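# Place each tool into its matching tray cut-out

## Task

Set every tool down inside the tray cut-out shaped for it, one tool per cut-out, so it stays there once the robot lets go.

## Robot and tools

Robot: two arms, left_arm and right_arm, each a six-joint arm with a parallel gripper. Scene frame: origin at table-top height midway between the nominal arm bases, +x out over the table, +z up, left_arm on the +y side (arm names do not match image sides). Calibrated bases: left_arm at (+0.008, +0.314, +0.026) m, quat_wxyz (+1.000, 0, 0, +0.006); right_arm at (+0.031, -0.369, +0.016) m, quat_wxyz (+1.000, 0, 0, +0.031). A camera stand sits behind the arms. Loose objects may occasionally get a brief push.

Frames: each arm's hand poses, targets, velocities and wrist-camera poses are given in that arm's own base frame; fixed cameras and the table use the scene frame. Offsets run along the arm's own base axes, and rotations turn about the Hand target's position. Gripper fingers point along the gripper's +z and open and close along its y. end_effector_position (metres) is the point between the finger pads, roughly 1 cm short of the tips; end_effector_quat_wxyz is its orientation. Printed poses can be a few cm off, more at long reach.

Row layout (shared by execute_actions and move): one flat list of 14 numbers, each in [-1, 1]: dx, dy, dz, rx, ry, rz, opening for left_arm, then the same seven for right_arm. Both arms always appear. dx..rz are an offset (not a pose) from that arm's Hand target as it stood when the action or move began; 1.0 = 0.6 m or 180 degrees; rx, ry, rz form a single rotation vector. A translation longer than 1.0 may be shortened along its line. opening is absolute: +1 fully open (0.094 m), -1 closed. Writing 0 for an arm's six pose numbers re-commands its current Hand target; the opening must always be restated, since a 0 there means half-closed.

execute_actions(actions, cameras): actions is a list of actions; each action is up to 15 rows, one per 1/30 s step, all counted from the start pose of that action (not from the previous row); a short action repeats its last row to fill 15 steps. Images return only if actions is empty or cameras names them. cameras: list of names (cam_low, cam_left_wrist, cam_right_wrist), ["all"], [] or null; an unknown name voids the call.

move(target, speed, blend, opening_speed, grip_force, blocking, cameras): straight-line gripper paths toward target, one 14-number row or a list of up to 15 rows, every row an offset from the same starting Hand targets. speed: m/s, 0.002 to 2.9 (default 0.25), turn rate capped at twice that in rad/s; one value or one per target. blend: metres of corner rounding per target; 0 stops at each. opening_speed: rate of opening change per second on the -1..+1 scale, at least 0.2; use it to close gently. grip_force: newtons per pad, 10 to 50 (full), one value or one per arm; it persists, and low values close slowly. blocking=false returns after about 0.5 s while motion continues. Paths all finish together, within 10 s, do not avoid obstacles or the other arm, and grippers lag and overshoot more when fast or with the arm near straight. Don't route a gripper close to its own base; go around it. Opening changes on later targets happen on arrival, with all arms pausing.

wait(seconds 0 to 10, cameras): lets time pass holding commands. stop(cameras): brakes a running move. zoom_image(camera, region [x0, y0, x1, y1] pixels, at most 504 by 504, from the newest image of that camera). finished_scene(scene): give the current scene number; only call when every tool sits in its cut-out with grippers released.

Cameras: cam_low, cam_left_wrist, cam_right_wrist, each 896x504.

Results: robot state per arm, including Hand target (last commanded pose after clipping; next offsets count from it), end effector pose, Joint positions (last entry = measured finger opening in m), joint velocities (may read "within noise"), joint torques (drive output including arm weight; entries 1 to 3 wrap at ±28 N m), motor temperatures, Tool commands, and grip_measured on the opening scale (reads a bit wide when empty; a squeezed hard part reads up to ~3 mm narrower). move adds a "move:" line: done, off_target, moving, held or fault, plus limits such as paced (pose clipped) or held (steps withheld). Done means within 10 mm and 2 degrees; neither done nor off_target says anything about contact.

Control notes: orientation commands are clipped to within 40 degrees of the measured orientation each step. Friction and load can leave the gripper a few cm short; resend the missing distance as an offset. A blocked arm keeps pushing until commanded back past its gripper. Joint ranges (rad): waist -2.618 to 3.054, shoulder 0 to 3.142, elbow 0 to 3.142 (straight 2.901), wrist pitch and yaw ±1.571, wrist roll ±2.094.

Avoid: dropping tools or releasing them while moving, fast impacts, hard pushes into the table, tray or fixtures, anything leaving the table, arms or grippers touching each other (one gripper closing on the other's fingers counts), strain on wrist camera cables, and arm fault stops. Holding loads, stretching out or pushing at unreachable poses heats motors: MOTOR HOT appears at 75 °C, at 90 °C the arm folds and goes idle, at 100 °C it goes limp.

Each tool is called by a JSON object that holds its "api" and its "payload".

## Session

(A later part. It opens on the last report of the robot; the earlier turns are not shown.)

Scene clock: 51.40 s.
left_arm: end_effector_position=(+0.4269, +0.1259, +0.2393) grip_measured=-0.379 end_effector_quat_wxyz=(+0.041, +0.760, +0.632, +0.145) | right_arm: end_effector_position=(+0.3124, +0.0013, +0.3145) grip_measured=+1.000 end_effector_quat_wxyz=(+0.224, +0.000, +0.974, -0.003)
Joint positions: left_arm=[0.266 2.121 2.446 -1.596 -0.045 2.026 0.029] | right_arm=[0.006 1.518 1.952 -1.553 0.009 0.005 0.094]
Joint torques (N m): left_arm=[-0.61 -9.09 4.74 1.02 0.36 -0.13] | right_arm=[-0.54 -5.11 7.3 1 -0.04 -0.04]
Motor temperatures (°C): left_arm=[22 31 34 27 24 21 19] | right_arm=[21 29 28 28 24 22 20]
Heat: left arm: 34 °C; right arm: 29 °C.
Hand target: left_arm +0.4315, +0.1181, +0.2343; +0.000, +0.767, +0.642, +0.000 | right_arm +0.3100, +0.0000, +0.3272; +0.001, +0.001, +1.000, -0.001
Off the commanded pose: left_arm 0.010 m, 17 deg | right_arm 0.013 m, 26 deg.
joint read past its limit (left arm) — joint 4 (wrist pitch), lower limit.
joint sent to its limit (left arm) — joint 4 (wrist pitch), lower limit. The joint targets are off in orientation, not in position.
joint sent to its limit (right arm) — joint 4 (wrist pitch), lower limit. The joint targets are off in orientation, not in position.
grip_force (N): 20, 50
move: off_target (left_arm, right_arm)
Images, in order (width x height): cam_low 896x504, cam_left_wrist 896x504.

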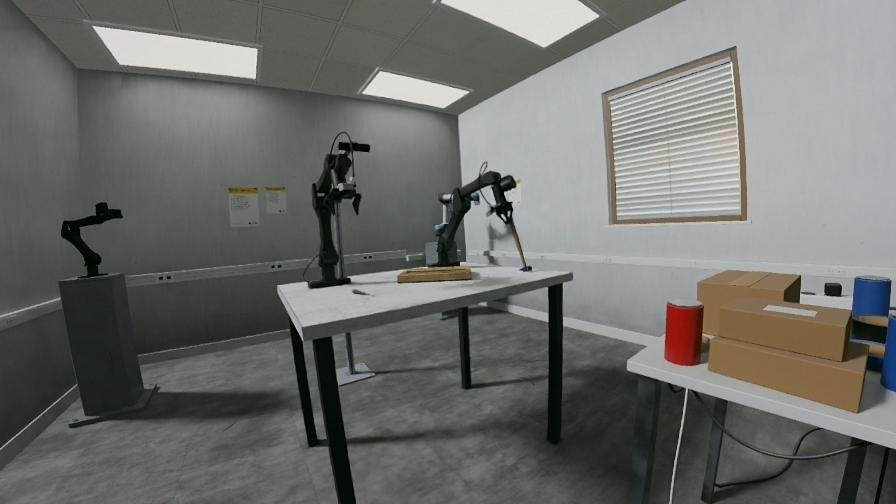

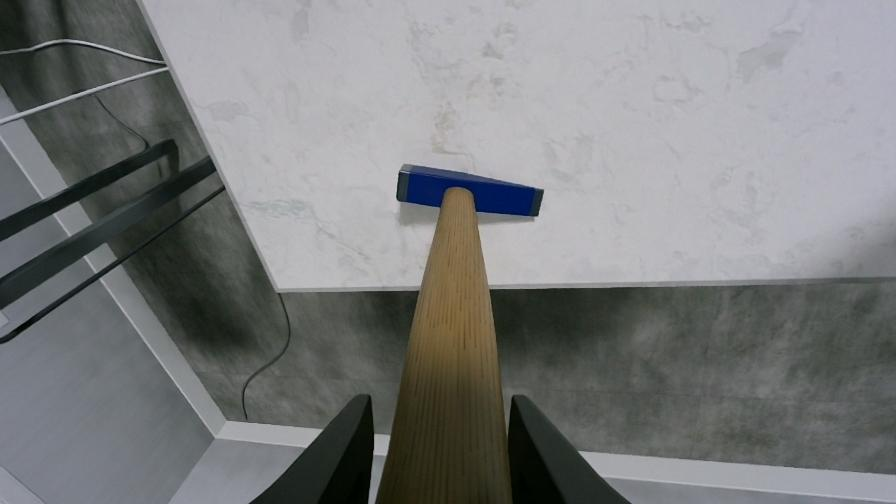

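{"api": "move", "payload": {"target": [[0,-0.065,-0.015,0,0,0,-0.98,0,0,0,0,0,0,1],[0,-0.13,-0.05,0,0,0,-0.98,0,0,0,0,0,0,1]], "cameras": ["cam_left_wrist","cam_low"], "speed": 0.08}}

{"api": "zoom_image", "payload": {"camera": "cam_low", "region": [400, 170, 560, 300]}}

Scene clock: 55.73 s.
left_arm: end_effector_position=(+0.4353, +0.0469, +0.2103) grip_measured=-0.390 end_effector_quat_wxyz=(+0.051, +0.764, +0.636, +0.098) | right_arm: end_effector_position=(+0.3124, +0.0013, +0.3145) grip_measured=+1.000 end_effector_quat_wxyz=(+0.224, +0.000, +0.974, -0.003)
Joint positions: left_arm=[0.094 2.114 2.326 -1.563 -0.027 1.85 0.029] | right_arm=[0.006 1.518 1.952 -1.553 0.009 0.005 0.094]
Joint torques (N m): left_arm=[-0.5 -8.85 5.75 0.42 0.26 -0.15] | right_arm=[-0.55 -5.11 7.3 1 -0.03 -0.04]
Heat: left arm: 33 °C; right arm: 29 °C.
Hand target: left_arm +0.4314, +0.0402, +0.2042; +0.000, +0.767, +0.642, +0.000 | right_arm +0.3100, +0.0000, +0.3272; +0.001, +0.001, +1.000, -0.001
Off the commanded pose: left_arm 0.010 m, 13 deg | right_arm 0.013 m, 26 deg.
joint sent to its limit (left arm) — joint 4 (wrist pitch), lower limit. The joint targets are off in orientation, not in position.
joint sent to its limit (right arm) — joint 4 (wrist pitch), lower limit. The joint targets are off in orientation, not in position.
grip_force (N): 20, 50
move: off_target (left_arm, right_arm)
Images, in order (width x height): cam_low 896x504, cam_left_wrist 896x504.

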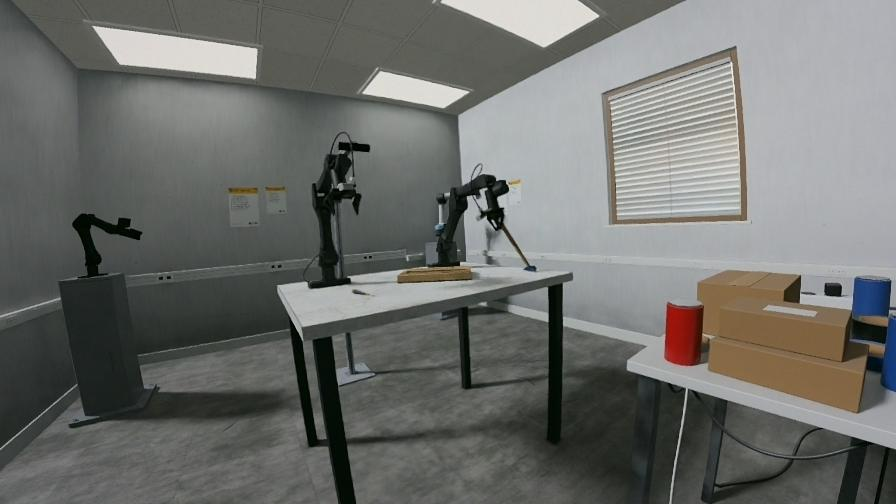

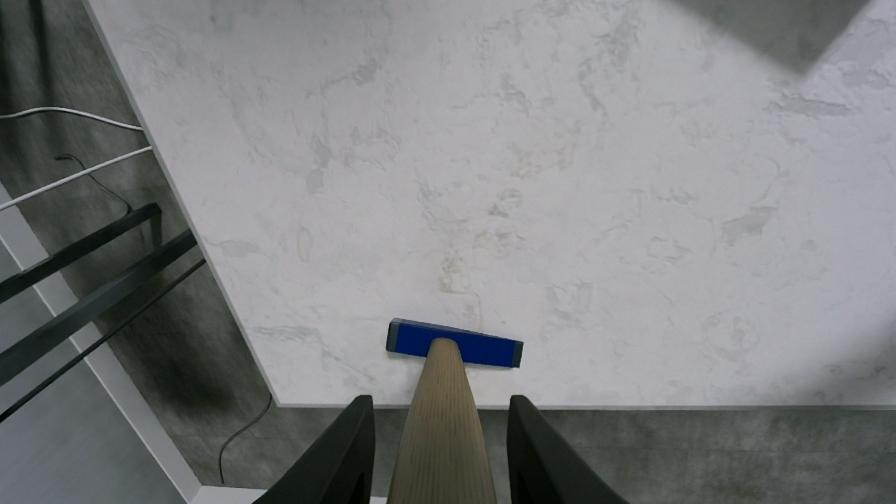

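Scaled by 3.150 from the camera's 896x504 image, which has a finer 1280x720 frame.

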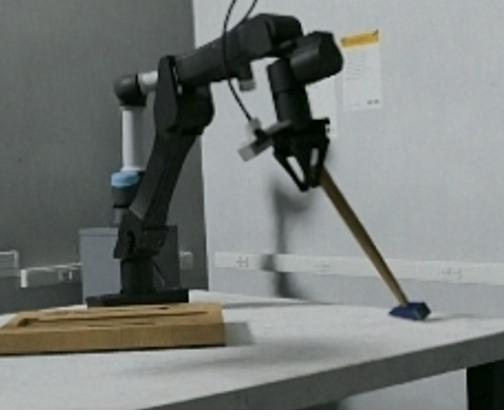

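{"api": "move", "payload": {"target": [[0,-0.067,-0.057,0,0,0,-0.98,0,0,0,0,0,0,1],[0,-0.133,-0.157,0,0,0,-0.98,0,0,0,0,0,0,1],[0,-0.162,-0.255,0,0,0,-0.98,0,0,0,0,0,0,1]], "cameras": ["cam_left_wrist","cam_low"], "speed": 0.08, "blend": [0.02,0.02,0]}}

{"api": "zoom_image", "payload": {"camera": "cam_low", "region": [400, 170, 560, 300]}}

Scene clock: 60.27 s.
left_arm: end_effector_position=(+0.4335, -0.0529, +0.0596) grip_measured=-0.979 end_effector_quat_wxyz=(+0.001, +0.766, +0.642, +0.010) | right_arm: end_effector_position=(+0.3124, +0.0013, +0.3145) grip_measured=+1.000 end_effector_quat_wxyz=(+0.224, +0.000, +0.974, -0.003)
Joint positions: left_arm=[-0.129 2.229 1.92 -1.247 -0.013 1.618 0.001] | right_arm=[0.006 1.518 1.952 -1.553 0.009 0.005 0.094]
Joint torques (N m): left_arm=[-0.49 -9.24 6.22 0.26 0.14 -0.07] | right_arm=[-0.57 -5.11 7.3 1 -0.04 -0.04]
Heat: left arm: 33 °C; right arm: 29 °C.
Hand target: left_arm +0.4313, -0.0570, +0.0511; +0.000, +0.767, +0.642, +0.000 | right_arm +0.3100, +0.0000, +0.3272; +0.001, +0.001, +1.000, -0.001
Off the commanded pose: left_arm 0.010 m, 1 deg | right_arm 0.013 m, 26 deg.
joint sent to its limit (right arm) — joint 4 (wrist pitch), lower limit. The joint targets are off in orientation, not in position.
grip_force (N): 20, 50
move: off_target (right_arm)
Images, in order (width x height): cam_low 896x504, cam_left_wrist 896x504.

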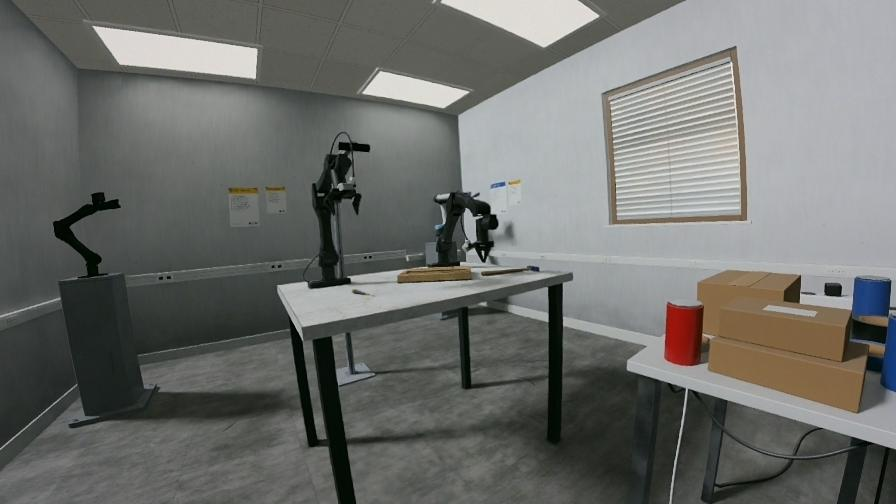

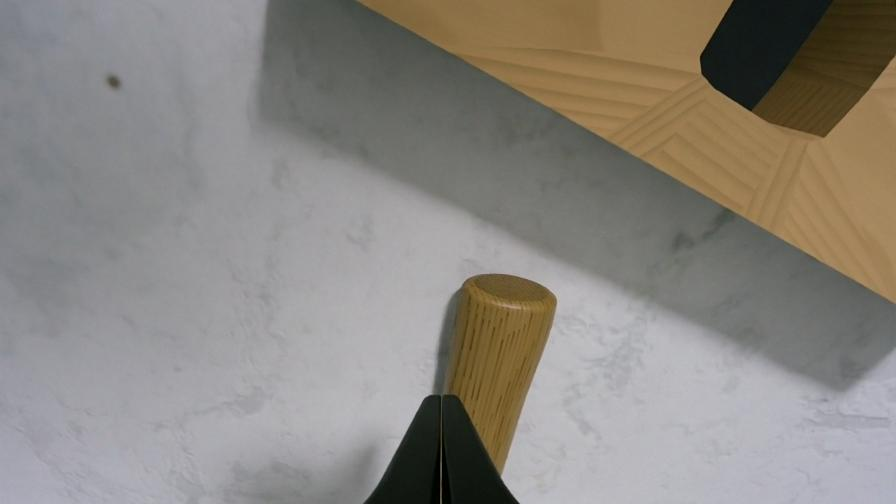

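Scaled by 3.150 from the camera's 896x504 image, which has a finer 1280x720 frame.

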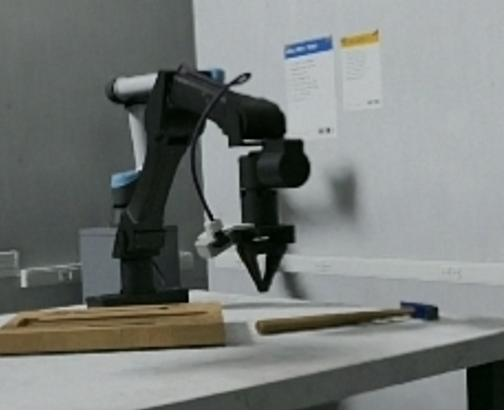

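{"api": "move", "payload": {"target": [[0,0,0.15,0,0,0,1,0,0,0,0,0,0,1],[-0.16,0.25,0.3,0,0,0.5,1,0,0,0,0,0,0,1]], "cameras": ["cam_left_wrist"], "grip_force": 50, "blend": [0.03,0]}}

{"api": "zoom_image", "payload": {"camera": "cam_left_wrist", "region": [300, 0, 804, 450]}}

Scene clock: 64.70 s.
left_arm: end_effector_position=(+0.3424, +0.0954, +0.2283) grip_measured=+0.999 end_effector_quat_wxyz=(+0.079, +0.094, +0.992, +0.036) | right_arm: end_effector_position=(+0.3124, +0.0013, +0.3145) grip_measured=+1.000 end_effector_quat_wxyz=(+0.224, +0.000, +0.974, -0.003)
Joint positions: left_arm=[0.262 1.802 1.968 -1.563 -0.013 0.452 0.094] | right_arm=[0.006 1.518 1.952 -1.553 0.009 0.005 0.094]
Joint torques (N m): left_arm=[0.47 -8.39 5.76 0.37 0.16 -0.1] | right_arm=[-0.55 -5.11 7.3 1 -0.04 -0.04]
Heat: left arm: 33 °C; right arm: 29 °C.
Hand target: left_arm +0.3353, +0.0929, +0.2311; +0.000, +0.088, +0.996, -0.001 | right_arm +0.3100, +0.0000, +0.3272; +0.001, +0.001, +1.000, -0.001
Off the commanded pose: left_arm 0.008 m, 10 deg | right_arm 0.013 m, 26 deg.
joint sent to its limit (left arm) — joint 4 (wrist pitch), lower limit. The joint targets are off in orientation, not in position.
joint sent to its limit (right arm) — joint 4 (wrist pitch), lower limit. The joint targets are off in orientation, not in position.
move: off_target (left_arm, right_arm)
Images, in order (width x height): cam_left_wrist 896x504.

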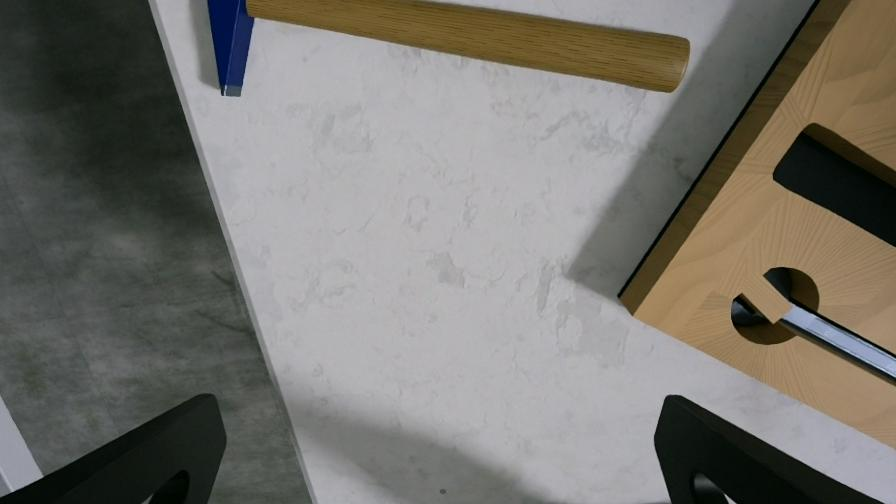

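Scaled by 1.000.

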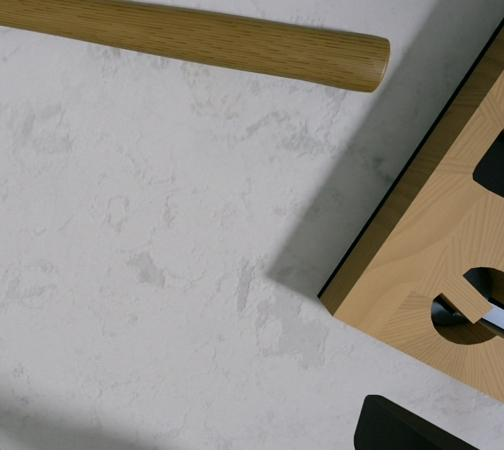

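{"api": "move", "payload": {"target": [0.225,-0.038,-0.16,0,0,0.456,0.5,0,0,0,0,0,0,1], "cameras": ["cam_left_wrist"]}}

Scene clock: 68.90 s.
left_arm: end_effector_position=(+0.4683, +0.0732, +0.1387) grip_measured=+0.501 end_effector_quat_wxyz=(+0.050, -0.585, +0.809, -0.023) | right_arm: end_effector_position=(+0.3124, +0.0013, +0.3145) grip_measured=+1.000 end_effector_quat_wxyz=(+0.224, +0.000, +0.974, -0.003)
Joint positions: left_arm=[0.151 2.37 2.475 -1.565 -0.005 -1.1 0.071] | right_arm=[0.006 1.518 1.952 -1.553 0.009 0.005 0.094]
Joint velocities: left_arm=[-0.007 -0.002 -0.002 0.007 -0.007 -0.154 -0.001] | right_arm=[within noise]
Joint torques (N m): left_arm=[-0.62 -9.51 8.66 0.24 0.06 -0.11] | right_arm=[-0.55 -5.09 7.27 1 -0.04 -0.04]
Heat: left arm: 33 °C; right arm: 29 °C.
Hand target: left_arm +0.4703, +0.0701, +0.1352; +0.000, -0.588, +0.809, +0.000 | right_arm +0.3100, +0.0000, +0.3272; +0.001, +0.001, +1.000, -0.001
Off the commanded pose: left_arm 0.005 m, 6 deg | right_arm 0.013 m, 26 deg.
joint sent to its limit (left arm) — joint 4 (wrist pitch), lower limit. The joint targets are off in orientation, not in position.
joint sent to its limit (right arm) — joint 4 (wrist pitch), lower limit. The joint targets are off in orientation, not in position.
move: off_target (left_arm, right_arm)
Images, in order (width x height): cam_left_wrist 896x504.

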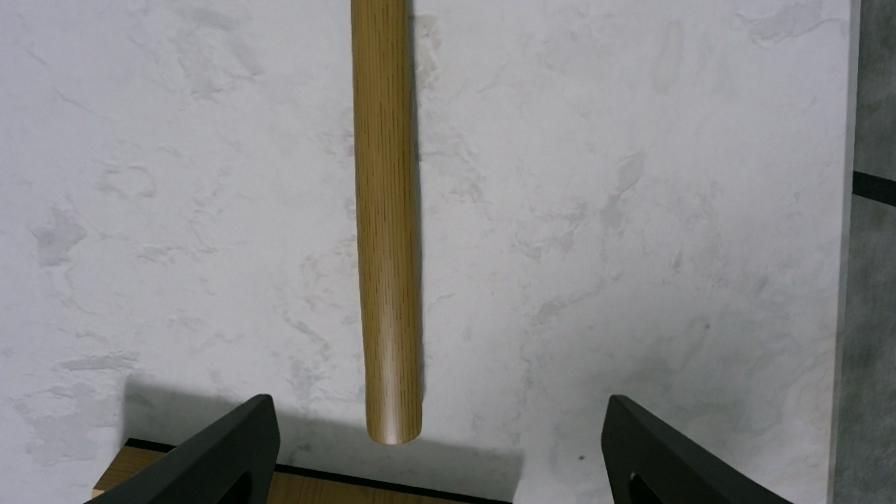

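{"api": "move", "payload": {"target": [-0.026,0.096,-0.11,0,0,0,0.5,0,0,0,0,0,0,1], "cameras": ["cam_left_wrist"]}}

Scene clock: 70.20 s.
left_arm: end_effector_position=(+0.4525, +0.1289, +0.0758) grip_measured=+0.501 end_effector_quat_wxyz=(+0.002, -0.592, +0.806, -0.003) | right_arm: end_effector_position=(+0.3124, +0.0013, +0.3145) grip_measured=+1.000 end_effector_quat_wxyz=(+0.224, +0.000, +0.974, -0.003)
Joint positions: left_arm=[0.277 2.429 2.328 -1.465 0.004 -0.99 0.071] | right_arm=[0.006 1.518 1.952 -1.553 0.009 0.005 0.094]
Joint torques (N m): left_arm=[-0.57 -10.44 6.74 0.27 0.03 0.13] | right_arm=[-0.55 -5.11 7.3 1 -0.03 -0.04]
Heat: left arm: 33 °C; right arm: 29 °C.
Hand target: left_arm +0.4547, +0.1278, +0.0693; +0.000, -0.588, +0.809, -0.001 | right_arm +0.3100, +0.0000, +0.3272; +0.001, +0.001, +1.000, -0.001
Off the commanded pose: left_arm 0.007 m, 1 deg | right_arm 0.013 m, 26 deg.
joint sent to its limit (right arm) — joint 4 (wrist pitch), lower limit. The joint targets are off in orientation, not in position.
move: off_target (right_arm)
Images, in order (width x height): cam_left_wrist 896x504.

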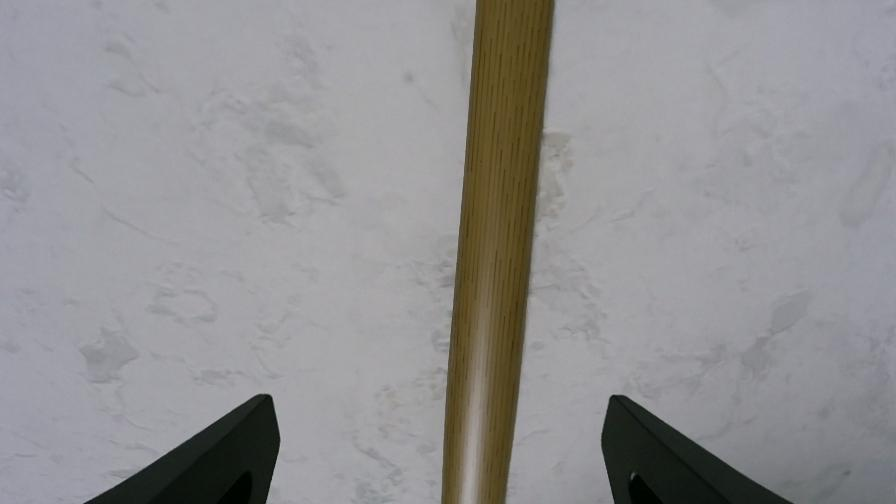

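{"api": "move", "payload": {"target": [0.05,0.053,-0.01,0,0,-0.019,0.5,0,0,0,0,0,0,1], "cameras": ["cam_left_wrist"]}}

Scene clock: 71.47 s.
left_arm: end_effector_position=(+0.4856, +0.1599, +0.0687) grip_measured=+0.501 end_effector_quat_wxyz=(+0.034, -0.566, +0.824, -0.012) | right_arm: end_effector_position=(+0.3124, +0.0013, +0.3145) grip_measured=+1.000 end_effector_quat_wxyz=(+0.224, +0.000, +0.974, -0.003)
Joint positions: left_arm=[0.318 2.649 2.71 -1.56 0.004 -0.887 0.071] | right_arm=[0.006 1.518 1.952 -1.553 0.009 0.005 0.094]
Joint velocities: left_arm=[within noise] | right_arm=[0.002 -0.002 -0.027 -0.007 -0.154 -0.051 0]
Joint torques (N m): left_arm=[-0.08 -10.67 8.7 0.09 0 0.13] | right_arm=[-0.55 -5.11 7.28 1 -0.03 -0.04]
Heat: left arm: 33 °C; right arm: 29 °C.
Hand target: left_arm +0.4848, +0.1595, +0.0633; +0.000, -0.563, +0.826, -0.001 | right_arm +0.3100, +0.0000, +0.3272; +0.001, +0.001, +1.000, -0.001
Off the commanded pose: left_arm 0.005 m, 4 deg | right_arm 0.013 m, 26 deg.
joint sent to its limit (left arm) — joint 4 (wrist pitch), lower limit. The joint targets are off in orientation, not in position.
joint sent to its limit (right arm) — joint 4 (wrist pitch), lower limit. The joint targets are off in orientation, not in position.
move: off_target (left_arm, right_arm)
Images, in order (width x height): cam_left_wrist 896x504.

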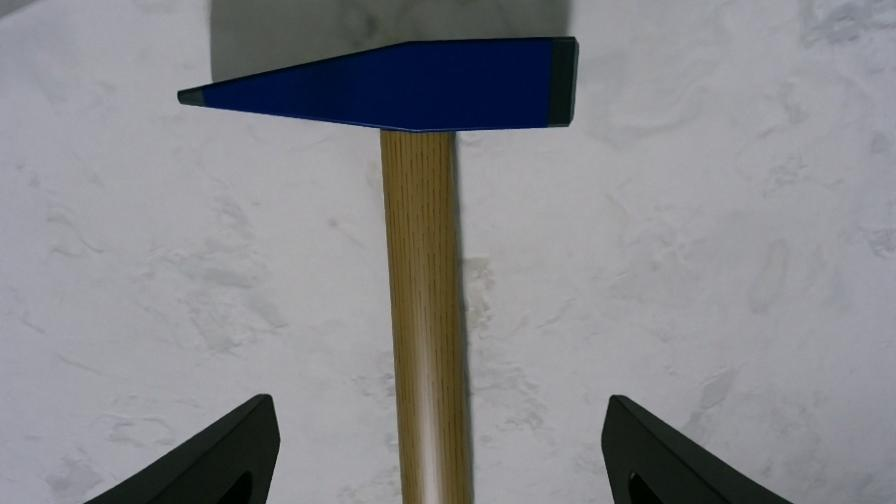

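{"api": "move", "payload": {"target": [-0.008,0.003,-0.09,0,0,0.009,0.3,0,0,0,0,0,0,1], "cameras": ["cam_left_wrist"], "speed": 0.12}}

Scene clock: 72.80 s.
left_arm: end_effector_position=(+0.4817, +0.1587, +0.0208) grip_measured=+0.301 end_effector_quat_wxyz=(+0.007, -0.569, +0.822, -0.004) | right_arm: end_effector_position=(+0.3124, +0.0013, +0.3145) grip_measured=+1.000 end_effector_quat_wxyz=(+0.224, +0.000, +0.974, -0.003)
Joint positions: left_arm=[0.318 2.649 2.519 -1.424 0.004 -0.893 0.061] | right_arm=[0.006 1.518 1.952 -1.553 0.009 0.005 0.094]
Joint torques (N m): left_arm=[0.49 -11.03 6.13 0.31 0.01 -0.13] | right_arm=[-0.54 -5.11 7.28 1.01 -0.04 -0.04]
Heat: left arm: 34 °C; right arm: 29 °C.
Hand target: left_arm +0.4800, +0.1613, +0.0093; +0.000, -0.575, +0.818, -0.001 | right_arm +0.3100, +0.0000, +0.3272; +0.001, +0.001, +1.000, -0.001
Off the commanded pose: left_arm 0.012 m, 1 deg | right_arm 0.013 m, 26 deg.
joint sent to its limit (right arm) — joint 4 (wrist pitch), lower limit. The joint targets are off in orientation, not in position.
move: off_target (left_arm, right_arm)
Images, in order (width x height): cam_left_wrist 896x504.

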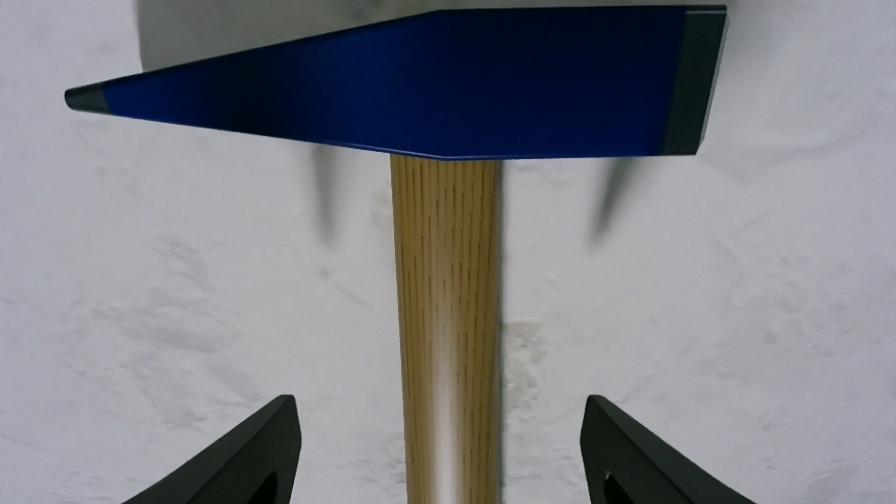

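{"api": "move", "payload": {"target": [0.003,-0.001,-0.045,0,0,0.003,0.1,0,0,0,0,0,0,1], "cameras": ["cam_left_wrist"], "speed": 0.08}}

Scene clock: 74.03 s.
left_arm: end_effector_position=(+0.4844, +0.1595, -0.0037) grip_measured=+0.101 end_effector_quat_wxyz=(+0.010, -0.574, +0.819, -0.005) | right_arm: end_effector_position=(+0.3124, +0.0013, +0.3145) grip_measured=+1.000 end_effector_quat_wxyz=(+0.224, +0.000, +0.974, -0.003)
Joint positions: left_arm=[0.318 2.649 2.421 -1.322 0.004 -0.905 0.052] | right_arm=[0.006 1.518 1.952 -1.553 0.009 0.005 0.094]
Joint torques (N m): left_arm=[0.25 -10.69 6.16 0.36 0.02 -0.13] | right_arm=[-0.55 -5.11 7.28 1 -0.03 -0.04]
Heat: left arm: 34 °C; right arm: 29 °C.
Hand target: left_arm +0.4818, +0.1607, -0.0177; +0.000, -0.579, +0.816, -0.001 | right_arm +0.3100, +0.0000, +0.3272; +0.001, +0.001, +1.000, -0.001
Off the commanded pose: left_arm 0.014 m, 1 deg | right_arm 0.013 m, 26 deg.
joint sent to its limit (right arm) — joint 4 (wrist pitch), lower limit. The joint targets are off in orientation, not in position.
move: off_target (left_arm, right_arm)
Images, in order (width x height): cam_left_wrist 896x504.

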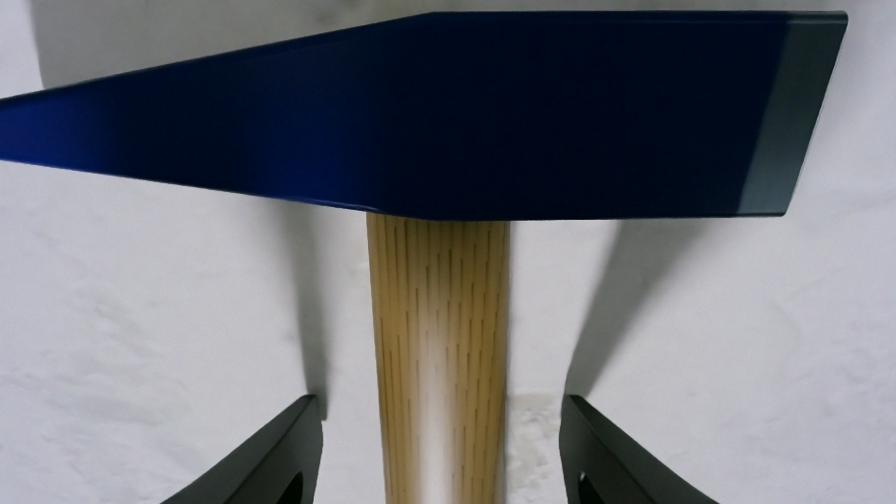

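{"api": "move", "payload": {"target": [[0,0,0.004,0,0,0,0.1,0,0,0,0,0,0,1],[0,0,0.004,0,0,0,-0.98,0,0,0,0,0,0,1],[0,0,0.2,0,0,0,-0.98,0,0,0,0,0,0,1]], "cameras": ["cam_left_wrist"], "speed": 0.12, "opening_speed": 0.5}}

Scene clock: 78.97 s.
left_arm: end_effector_position=(+0.4810, +0.1579, +0.0802) grip_measured=-0.518 end_effector_quat_wxyz=(+0.034, -0.575, +0.817, -0.014) | right_arm: end_effector_position=(+0.3124, +0.0013, +0.3145) grip_measured=+1.000 end_effector_quat_wxyz=(+0.224, +0.000, +0.974, -0.003)
Joint positions: left_arm=[0.318 2.615 2.693 -1.575 0.007 -0.909 0.023] | right_arm=[0.006 1.518 1.952 -1.553 0.009 0.005 0.094]
Joint torques (N m): left_arm=[0.24 -15.02 7.04 0.27 0 -0.09] | right_arm=[-0.55 -5.11 7.3 1 -0.04 -0.04]
Motor temperatures (°C): left_arm=[22 37 34 26 24 21 20] | right_arm=[21 29 28 28 24 22 20]
Heat: left arm: 37 °C; right arm: 29 °C.
Hand target: left_arm +0.4817, +0.1607, +0.1022; +0.000, -0.579, +0.815, +0.000 | right_arm +0.3100, +0.0000, +0.3272; +0.001, +0.001, +1.000, -0.001
Off the commanded pose: left_arm 0.022 m, 4 deg | right_arm 0.013 m, 26 deg.
joint sent to its limit (left arm) — joint 4 (wrist pitch), lower limit. The joint targets are off in orientation, not in position.
joint sent to its limit (right arm) — joint 4 (wrist pitch), lower limit. The joint targets are off in orientation, not in position.
move: off_target (left_arm, right_arm); target 2's new opening was sent with left_arm's hand 0.012 m and 1 deg from that target
Images, in order (width x height): cam_left_wrist 896x504.

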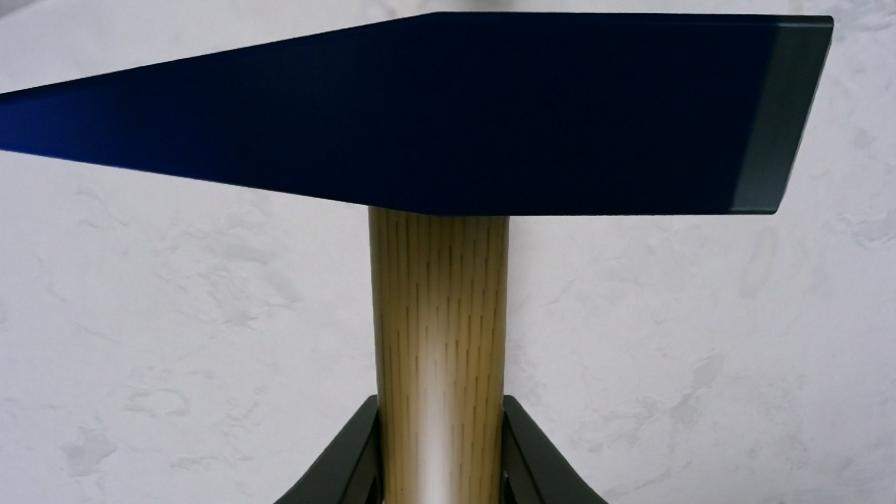

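{"api": "move", "payload": {"target": [[-0.17,-0.268,0.07,0,0,-0.5295,-0.98,0,0,0,0,0,0,1],[-0.361,-0.5845,0.07,0,0,0.941,-0.98,0,0,0,0,0,0,1]], "cameras": ["cam_left_wrist"], "speed": [0.25,0.25], "blend": [0.02,0]}}

Scene clock: 86.60 s.
left_arm: end_effector_position=(+0.2657, -0.1875, +0.1334) grip_measured=-0.518 end_effector_quat_wxyz=(-0.021, +0.862, +0.506, -0.003) | right_arm: end_effector_position=(+0.3124, +0.0013, +0.3145) grip_measured=+1.000 end_effector_quat_wxyz=(+0.224, +0.000, +0.974, -0.003)
Joint positions: left_arm=[-0.624 1.815 1.61 -1.408 -0.011 1.456 0.023] | right_arm=[0.006 1.518 1.952 -1.553 0.009 0.005 0.094]
Joint torques (N m): left_arm=[-0.14 -9.78 7.05 0.09 0.15 0.16] | right_arm=[-0.55 -5.12 7.28 1 -0.03 -0.04]
Heat: left arm: 38 °C; right arm: 29 °C.
Hand target: left_arm +0.2651, -0.1900, +0.1443; +0.000, +0.866, +0.501, +0.000 | right_arm +0.3100, +0.0000, +0.3272; +0.001, +0.001, +1.000, -0.001
Off the commanded pose: left_arm 0.011 m, 3 deg | right_arm 0.013 m, 26 deg.
joint sent to its limit (right arm) — joint 4 (wrist pitch), lower limit. The joint targets are off in orientation, not in position.
move: off_target (left_arm, right_arm)
Images, in order (width x height): cam_left_wrist 896x504.

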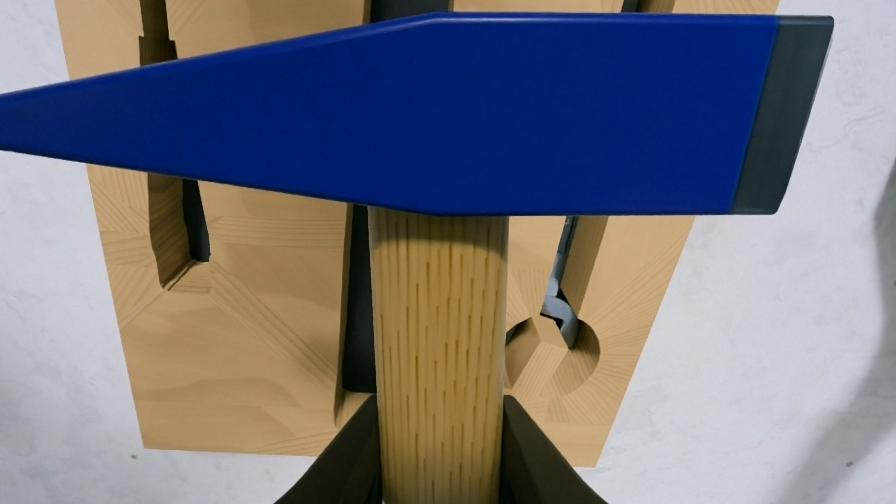

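{"api": "move", "payload": {"target": [-0.077,-0.152,0,0,0,-0.04,-0.98,0,0,0,0,0,0,1], "cameras": ["cam_left_wrist"]}}

Scene clock: 88.17 s.
left_arm: end_effector_position=(+0.2171, -0.2774, +0.1360) grip_measured=-0.518 end_effector_quat_wxyz=(-0.010, +0.898, +0.441, +0.006) | right_arm: end_effector_position=(+0.3124, +0.0013, +0.3145) grip_measured=+1.000 end_effector_quat_wxyz=(+0.224, +0.000, +0.974, -0.003)
Joint positions: left_arm=[-0.918 1.898 1.729 -1.418 -0.016 1.311 0.023] | right_arm=[0.006 1.518 1.952 -1.553 0.009 0.005 0.094]
Joint torques (N m): left_arm=[0.68 -7.54 10.13 -0.08 0.18 -0.06] | right_arm=[-0.57 -5.11 7.28 1 -0.03 -0.04]
Heat: left arm: 38 °C; right arm: 29 °C.
Hand target: left_arm +0.2190, -0.2812, +0.1442; +0.000, +0.895, +0.446, +0.000 | right_arm +0.3100, +0.0000, +0.3272; +0.001, +0.001, +1.000, -0.001
Off the commanded pose: left_arm 0.009 m, 1 deg | right_arm 0.013 m, 26 deg.
joint sent to its limit (right arm) — joint 4 (wrist pitch), lower limit. The joint targets are off in orientation, not in position.
move: off_target (right_arm)
Images, in order (width x height): cam_left_wrist 896x504.

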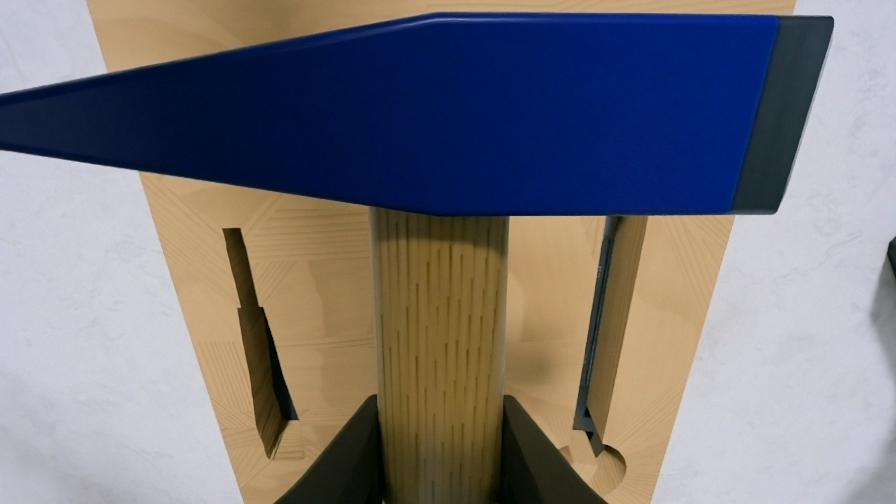

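{"api": "move", "payload": {"target": [0,0,-0.07,0,0,0,-0.98,0,0,0,0,0,0,1], "cameras": ["cam_left_wrist"]}}

Scene clock: 89.40 s.
left_arm: end_effector_position=(+0.2179, -0.2784, +0.1016) grip_measured=-0.518 end_effector_quat_wxyz=(-0.008, +0.897, +0.441, +0.006) | right_arm: end_effector_position=(+0.3124, +0.0013, +0.3145) grip_measured=+1.000 end_effector_quat_wxyz=(+0.224, +0.000, +0.974, -0.003)
Joint positions: left_arm=[-0.918 1.9 1.596 -1.28 -0.016 1.31 0.023] | right_arm=[0.006 1.518 1.952 -1.553 0.009 0.005 0.094]
Joint torques (N m): left_arm=[0.49 -7.97 7.04 0.21 0.17 -0.07] | right_arm=[-0.54 -5.09 7.3 1 -0.04 -0.04]
Heat: left arm: 37 °C; right arm: 29 °C.
Hand target: left_arm +0.2190, -0.2812, +0.1021; -0.001, +0.895, +0.446, +0.000 | right_arm +0.3100, +0.0000, +0.3272; +0.001, +0.001, +1.000, -0.001
Off the commanded pose: left_arm 0.003 m, 1 deg | right_arm 0.013 m, 26 deg.
joint sent to its limit (right arm) — joint 4 (wrist pitch), lower limit. The joint targets are off in orientation, not in position.
move: off_target (right_arm)
Images, in order (width x height): cam_left_wrist 896x504.

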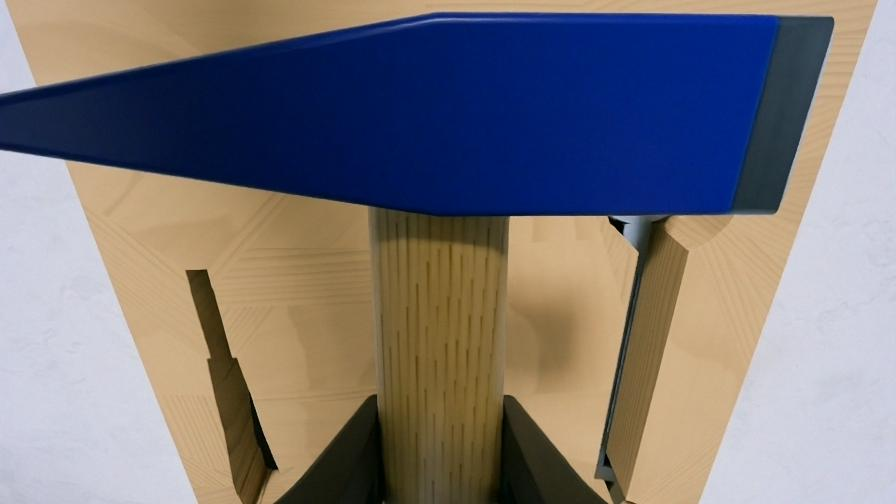

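{"api": "move", "payload": {"target": [0.018,0.024,-0.04,0,0,0,-0.98,0,0,0,0,0,0,1], "cameras": ["cam_left_wrist"]}}

Scene clock: 90.93 s.
left_arm: end_effector_position=(+0.2300, -0.2631, +0.0759) grip_measured=-0.518 end_effector_quat_wxyz=(-0.011, +0.893, +0.449, +0.006) | right_arm: end_effector_position=(+0.3124, +0.0013, +0.3145) grip_measured=+1.000 end_effector_quat_wxyz=(+0.224, +0.000, +0.974, -0.003)
Joint positions: left_arm=[-0.864 1.9 1.493 -1.182 -0.017 1.345 0.023] | right_arm=[0.006 1.518 1.952 -1.553 0.009 0.005 0.094]
Joint torques (N m): left_arm=[0.21 -8.38 6.84 0.2 0.22 0.12] | right_arm=[-0.55 -5.11 7.3 1 -0.03 -0.04]
Heat: left arm: 37 °C; right arm: 29 °C.
Hand target: left_arm +0.2297, -0.2668, +0.0781; -0.001, +0.895, +0.445, +0.000 | right_arm +0.3100, +0.0000, +0.3272; +0.001, +0.001, +1.000, -0.001
Off the commanded pose: left_arm 0.004 m, 1 deg | right_arm 0.013 m, 26 deg.
joint sent to its limit (right arm) — joint 4 (wrist pitch), lower limit. The joint targets are off in orientation, not in position.
move: off_target (right_arm)
Images, in order (width x height): cam_left_wrist 896x504.

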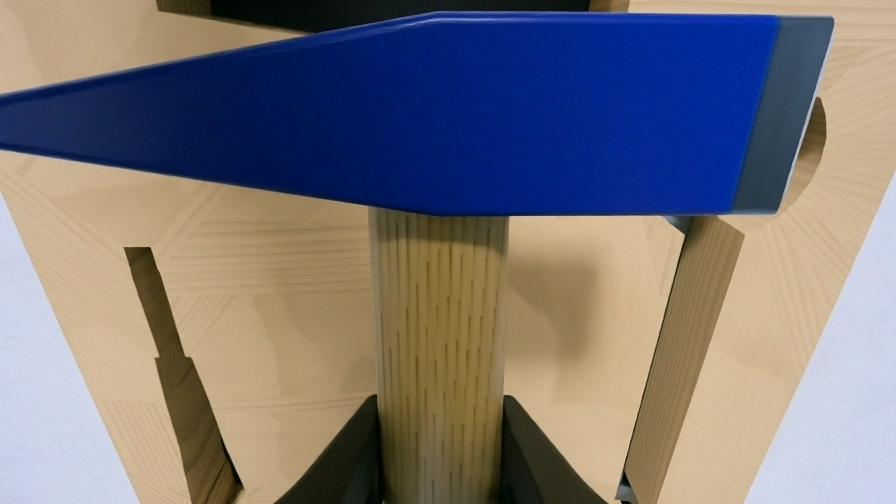

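{"api": "move", "payload": {"target": [-0.016,-0.032,-0.03,0,0,0,-0.98,0,0,0,0,0,0,1], "cameras": ["cam_left_wrist"], "speed": 0.1}}

Scene clock: 92.17 s.
left_arm: end_effector_position=(+0.2215, -0.2815, +0.0610) grip_measured=-0.518 end_effector_quat_wxyz=(-0.007, +0.896, +0.444, +0.008) | right_arm: end_effector_position=(+0.3124, +0.0013, +0.3145) grip_measured=+1.000 end_effector_quat_wxyz=(+0.224, +0.000, +0.974, -0.003)
Joint positions: left_arm=[-0.916 1.937 1.483 -1.127 -0.017 1.306 0.023] | right_arm=[0.006 1.518 1.952 -1.553 0.009 0.005 0.094]
Joint torques (N m): left_arm=[-0.34 -7.92 6.83 0.3 0.2 -0.05] | right_arm=[-0.55 -5.11 7.28 1 -0.03 -0.04]
Heat: left arm: 37 °C; right arm: 29 °C.
Hand target: left_arm +0.2201, -0.2859, +0.0601; -0.001, +0.895, +0.446, +0.000 | right_arm +0.3100, +0.0000, +0.3272; +0.001, +0.001, +1.000, -0.001
Off the commanded pose: left_arm 0.005 m, 1 deg | right_arm 0.013 m, 26 deg.
joint sent to its limit (right arm) — joint 4 (wrist pitch), lower limit. The joint targets are off in orientation, not in position.
move: off_target (right_arm)
Images, in order (width x height): cam_left_wrist 896x504.

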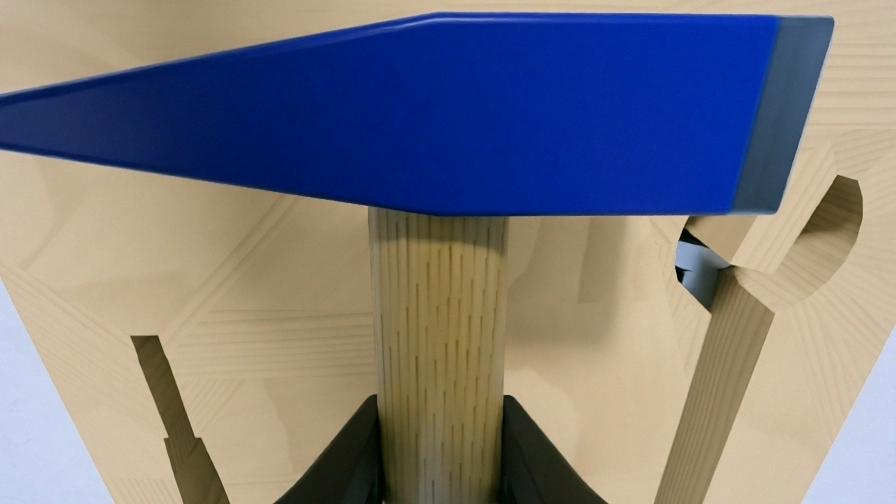

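{"api": "move", "payload": {"target": [-0.004,0.003,-0.023,0,0,0,-0.98,0,0,0,0,0,0,1], "cameras": ["cam_left_wrist"], "speed": 0.08}}

Scene clock: 93.90 s.
left_arm: end_effector_position=(+0.2201, -0.2796, +0.0481) grip_measured=-0.518 end_effector_quat_wxyz=(-0.006, +0.896, +0.445, +0.008) | right_arm: end_effector_position=(+0.3124, +0.0013, +0.3145) grip_measured=+1.000 end_effector_quat_wxyz=(+0.224, +0.000, +0.974, -0.003)
Joint positions: left_arm=[-0.916 1.937 1.431 -1.072 -0.017 1.304 0.023] | right_arm=[0.006 1.518 1.952 -1.553 0.009 0.005 0.094]
Joint torques (N m): left_arm=[-0.36 -7.82 6.68 0.28 0.21 -0.08] | right_arm=[-0.55 -5.09 7.3 1 -0.04 -0.04]
Heat: left arm: 37 °C; right arm: 29 °C.
Hand target: left_arm +0.2178, -0.2842, +0.0464; +0.000, +0.895, +0.446, +0.000 | right_arm +0.3100, +0.0000, +0.3272; +0.001, +0.001, +1.000, -0.001
Off the commanded pose: left_arm 0.005 m, 1 deg | right_arm 0.013 m, 26 deg.
joint sent to its limit (right arm) — joint 4 (wrist pitch), lower limit. The joint targets are off in orientation, not in position.
move: off_target (right_arm)
Images, in order (width x height): cam_left_wrist 896x504.

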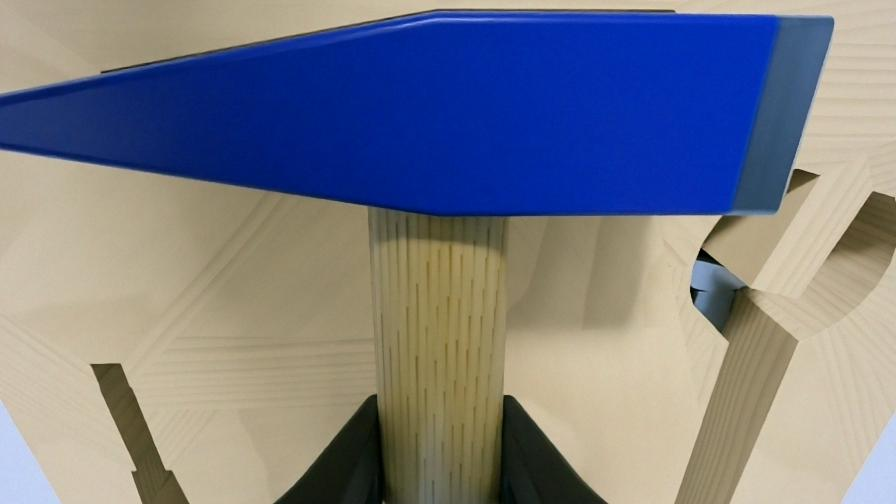

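{"api": "move", "payload": {"target": [0.002,-0.0015,-0.023,0,0,0,-0.98,0,0,0,0,0,0,1], "cameras": ["cam_left_wrist"], "speed": 0.08}}

Scene clock: 95.10 s.
left_arm: end_effector_position=(+0.2208, -0.2806, +0.0342) grip_measured=-0.518 end_effector_quat_wxyz=(-0.006, +0.896, +0.445, +0.008) | right_arm: end_effector_position=(+0.3124, +0.0013, +0.3145) grip_measured=+1.000 end_effector_quat_wxyz=(+0.224, +0.000, +0.974, -0.003)
Joint positions: left_arm=[-0.916 1.958 1.402 -1.024 -0.017 1.304 0.023] | right_arm=[0.006 1.518 1.952 -1.553 0.009 0.005 0.094]
Joint torques (N m): left_arm=[-0.34 -7.84 6.6 0.23 0.21 -0.05] | right_arm=[-0.55 -5.11 7.3 1.01 -0.04 -0.04]
Heat: left arm: 37 °C; right arm: 29 °C.
Hand target: left_arm +0.2189, -0.2850, +0.0325; -0.001, +0.895, +0.446, +0.000 | right_arm +0.3100, +0.0000, +0.3272; +0.001, +0.001, +1.000, -0.001
Off the commanded pose: left_arm 0.005 m, 1 deg | right_arm 0.013 m, 26 deg.
joint sent to its limit (right arm) — joint 4 (wrist pitch), lower limit. The joint targets are off in orientation, not in position.
move: off_target (right_arm)
Images, in order (width x height): cam_left_wrist 896x504.

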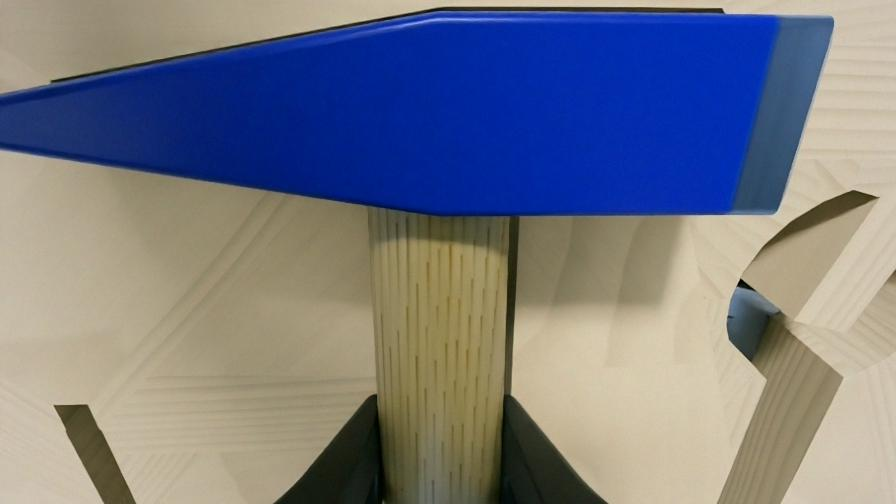

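{"api": "move", "payload": {"target": [-0.001,0.001,-0.016,0,0,0,-0.98,0,0,0,0,0,0,1], "cameras": ["cam_left_wrist"], "speed": 0.05}}

{"api": "zoom_image", "payload": {"camera": "cam_left_wrist", "region": [0, 0, 504, 400]}}

Scene clock: 96.17 s.
left_arm: end_effector_position=(+0.2197, -0.2792, +0.0256) grip_measured=-0.518 end_effector_quat_wxyz=(-0.008, +0.896, +0.445, +0.007) | right_arm: end_effector_position=(+0.3124, +0.0013, +0.3145) grip_measured=+1.000 end_effector_quat_wxyz=(+0.224, +0.000, +0.974, -0.003)
Joint positions: left_arm=[-0.916 1.965 1.376 -0.994 -0.017 1.304 0.023] | right_arm=[0.006 1.518 1.952 -1.553 0.009 0.005 0.094]
Joint torques (N m): left_arm=[-0.23 -7.76 6.43 0.32 0.2 -0.05] | right_arm=[-0.55 -5.11 7.3 1 -0.03 -0.04]
Heat: left arm: 37 °C; right arm: 29 °C.
Hand target: left_arm +0.2184, -0.2845, +0.0231; +0.000, +0.895, +0.446, +0.000 | right_arm +0.3100, +0.0000, +0.3272; +0.001, +0.001, +1.000, -0.001
Off the commanded pose: left_arm 0.006 m, 1 deg | right_arm 0.013 m, 26 deg.
joint sent to its limit (right arm) — joint 4 (wrist pitch), lower limit. The joint targets are off in orientation, not in position.
move: off_target (right_arm)
Images, in order (width x height): cam_left_wrist 896x504.

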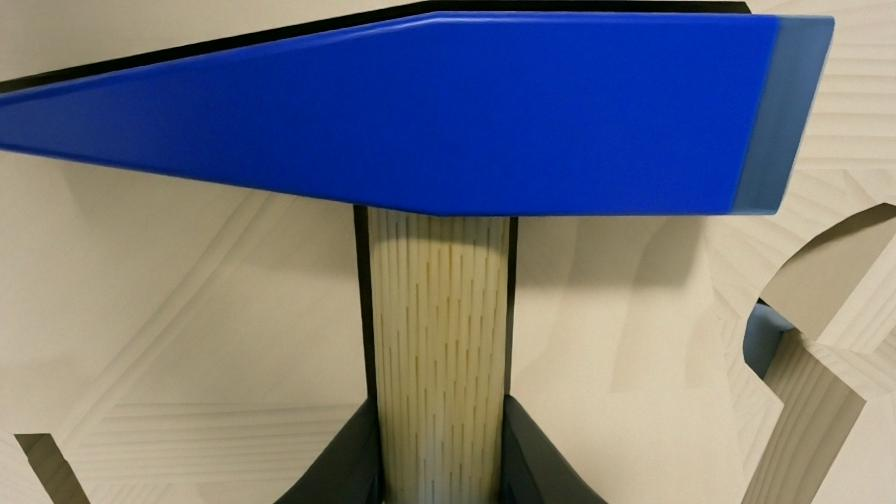

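Scaled by 1.000.

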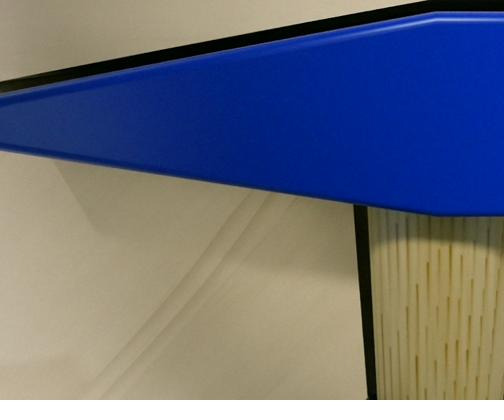

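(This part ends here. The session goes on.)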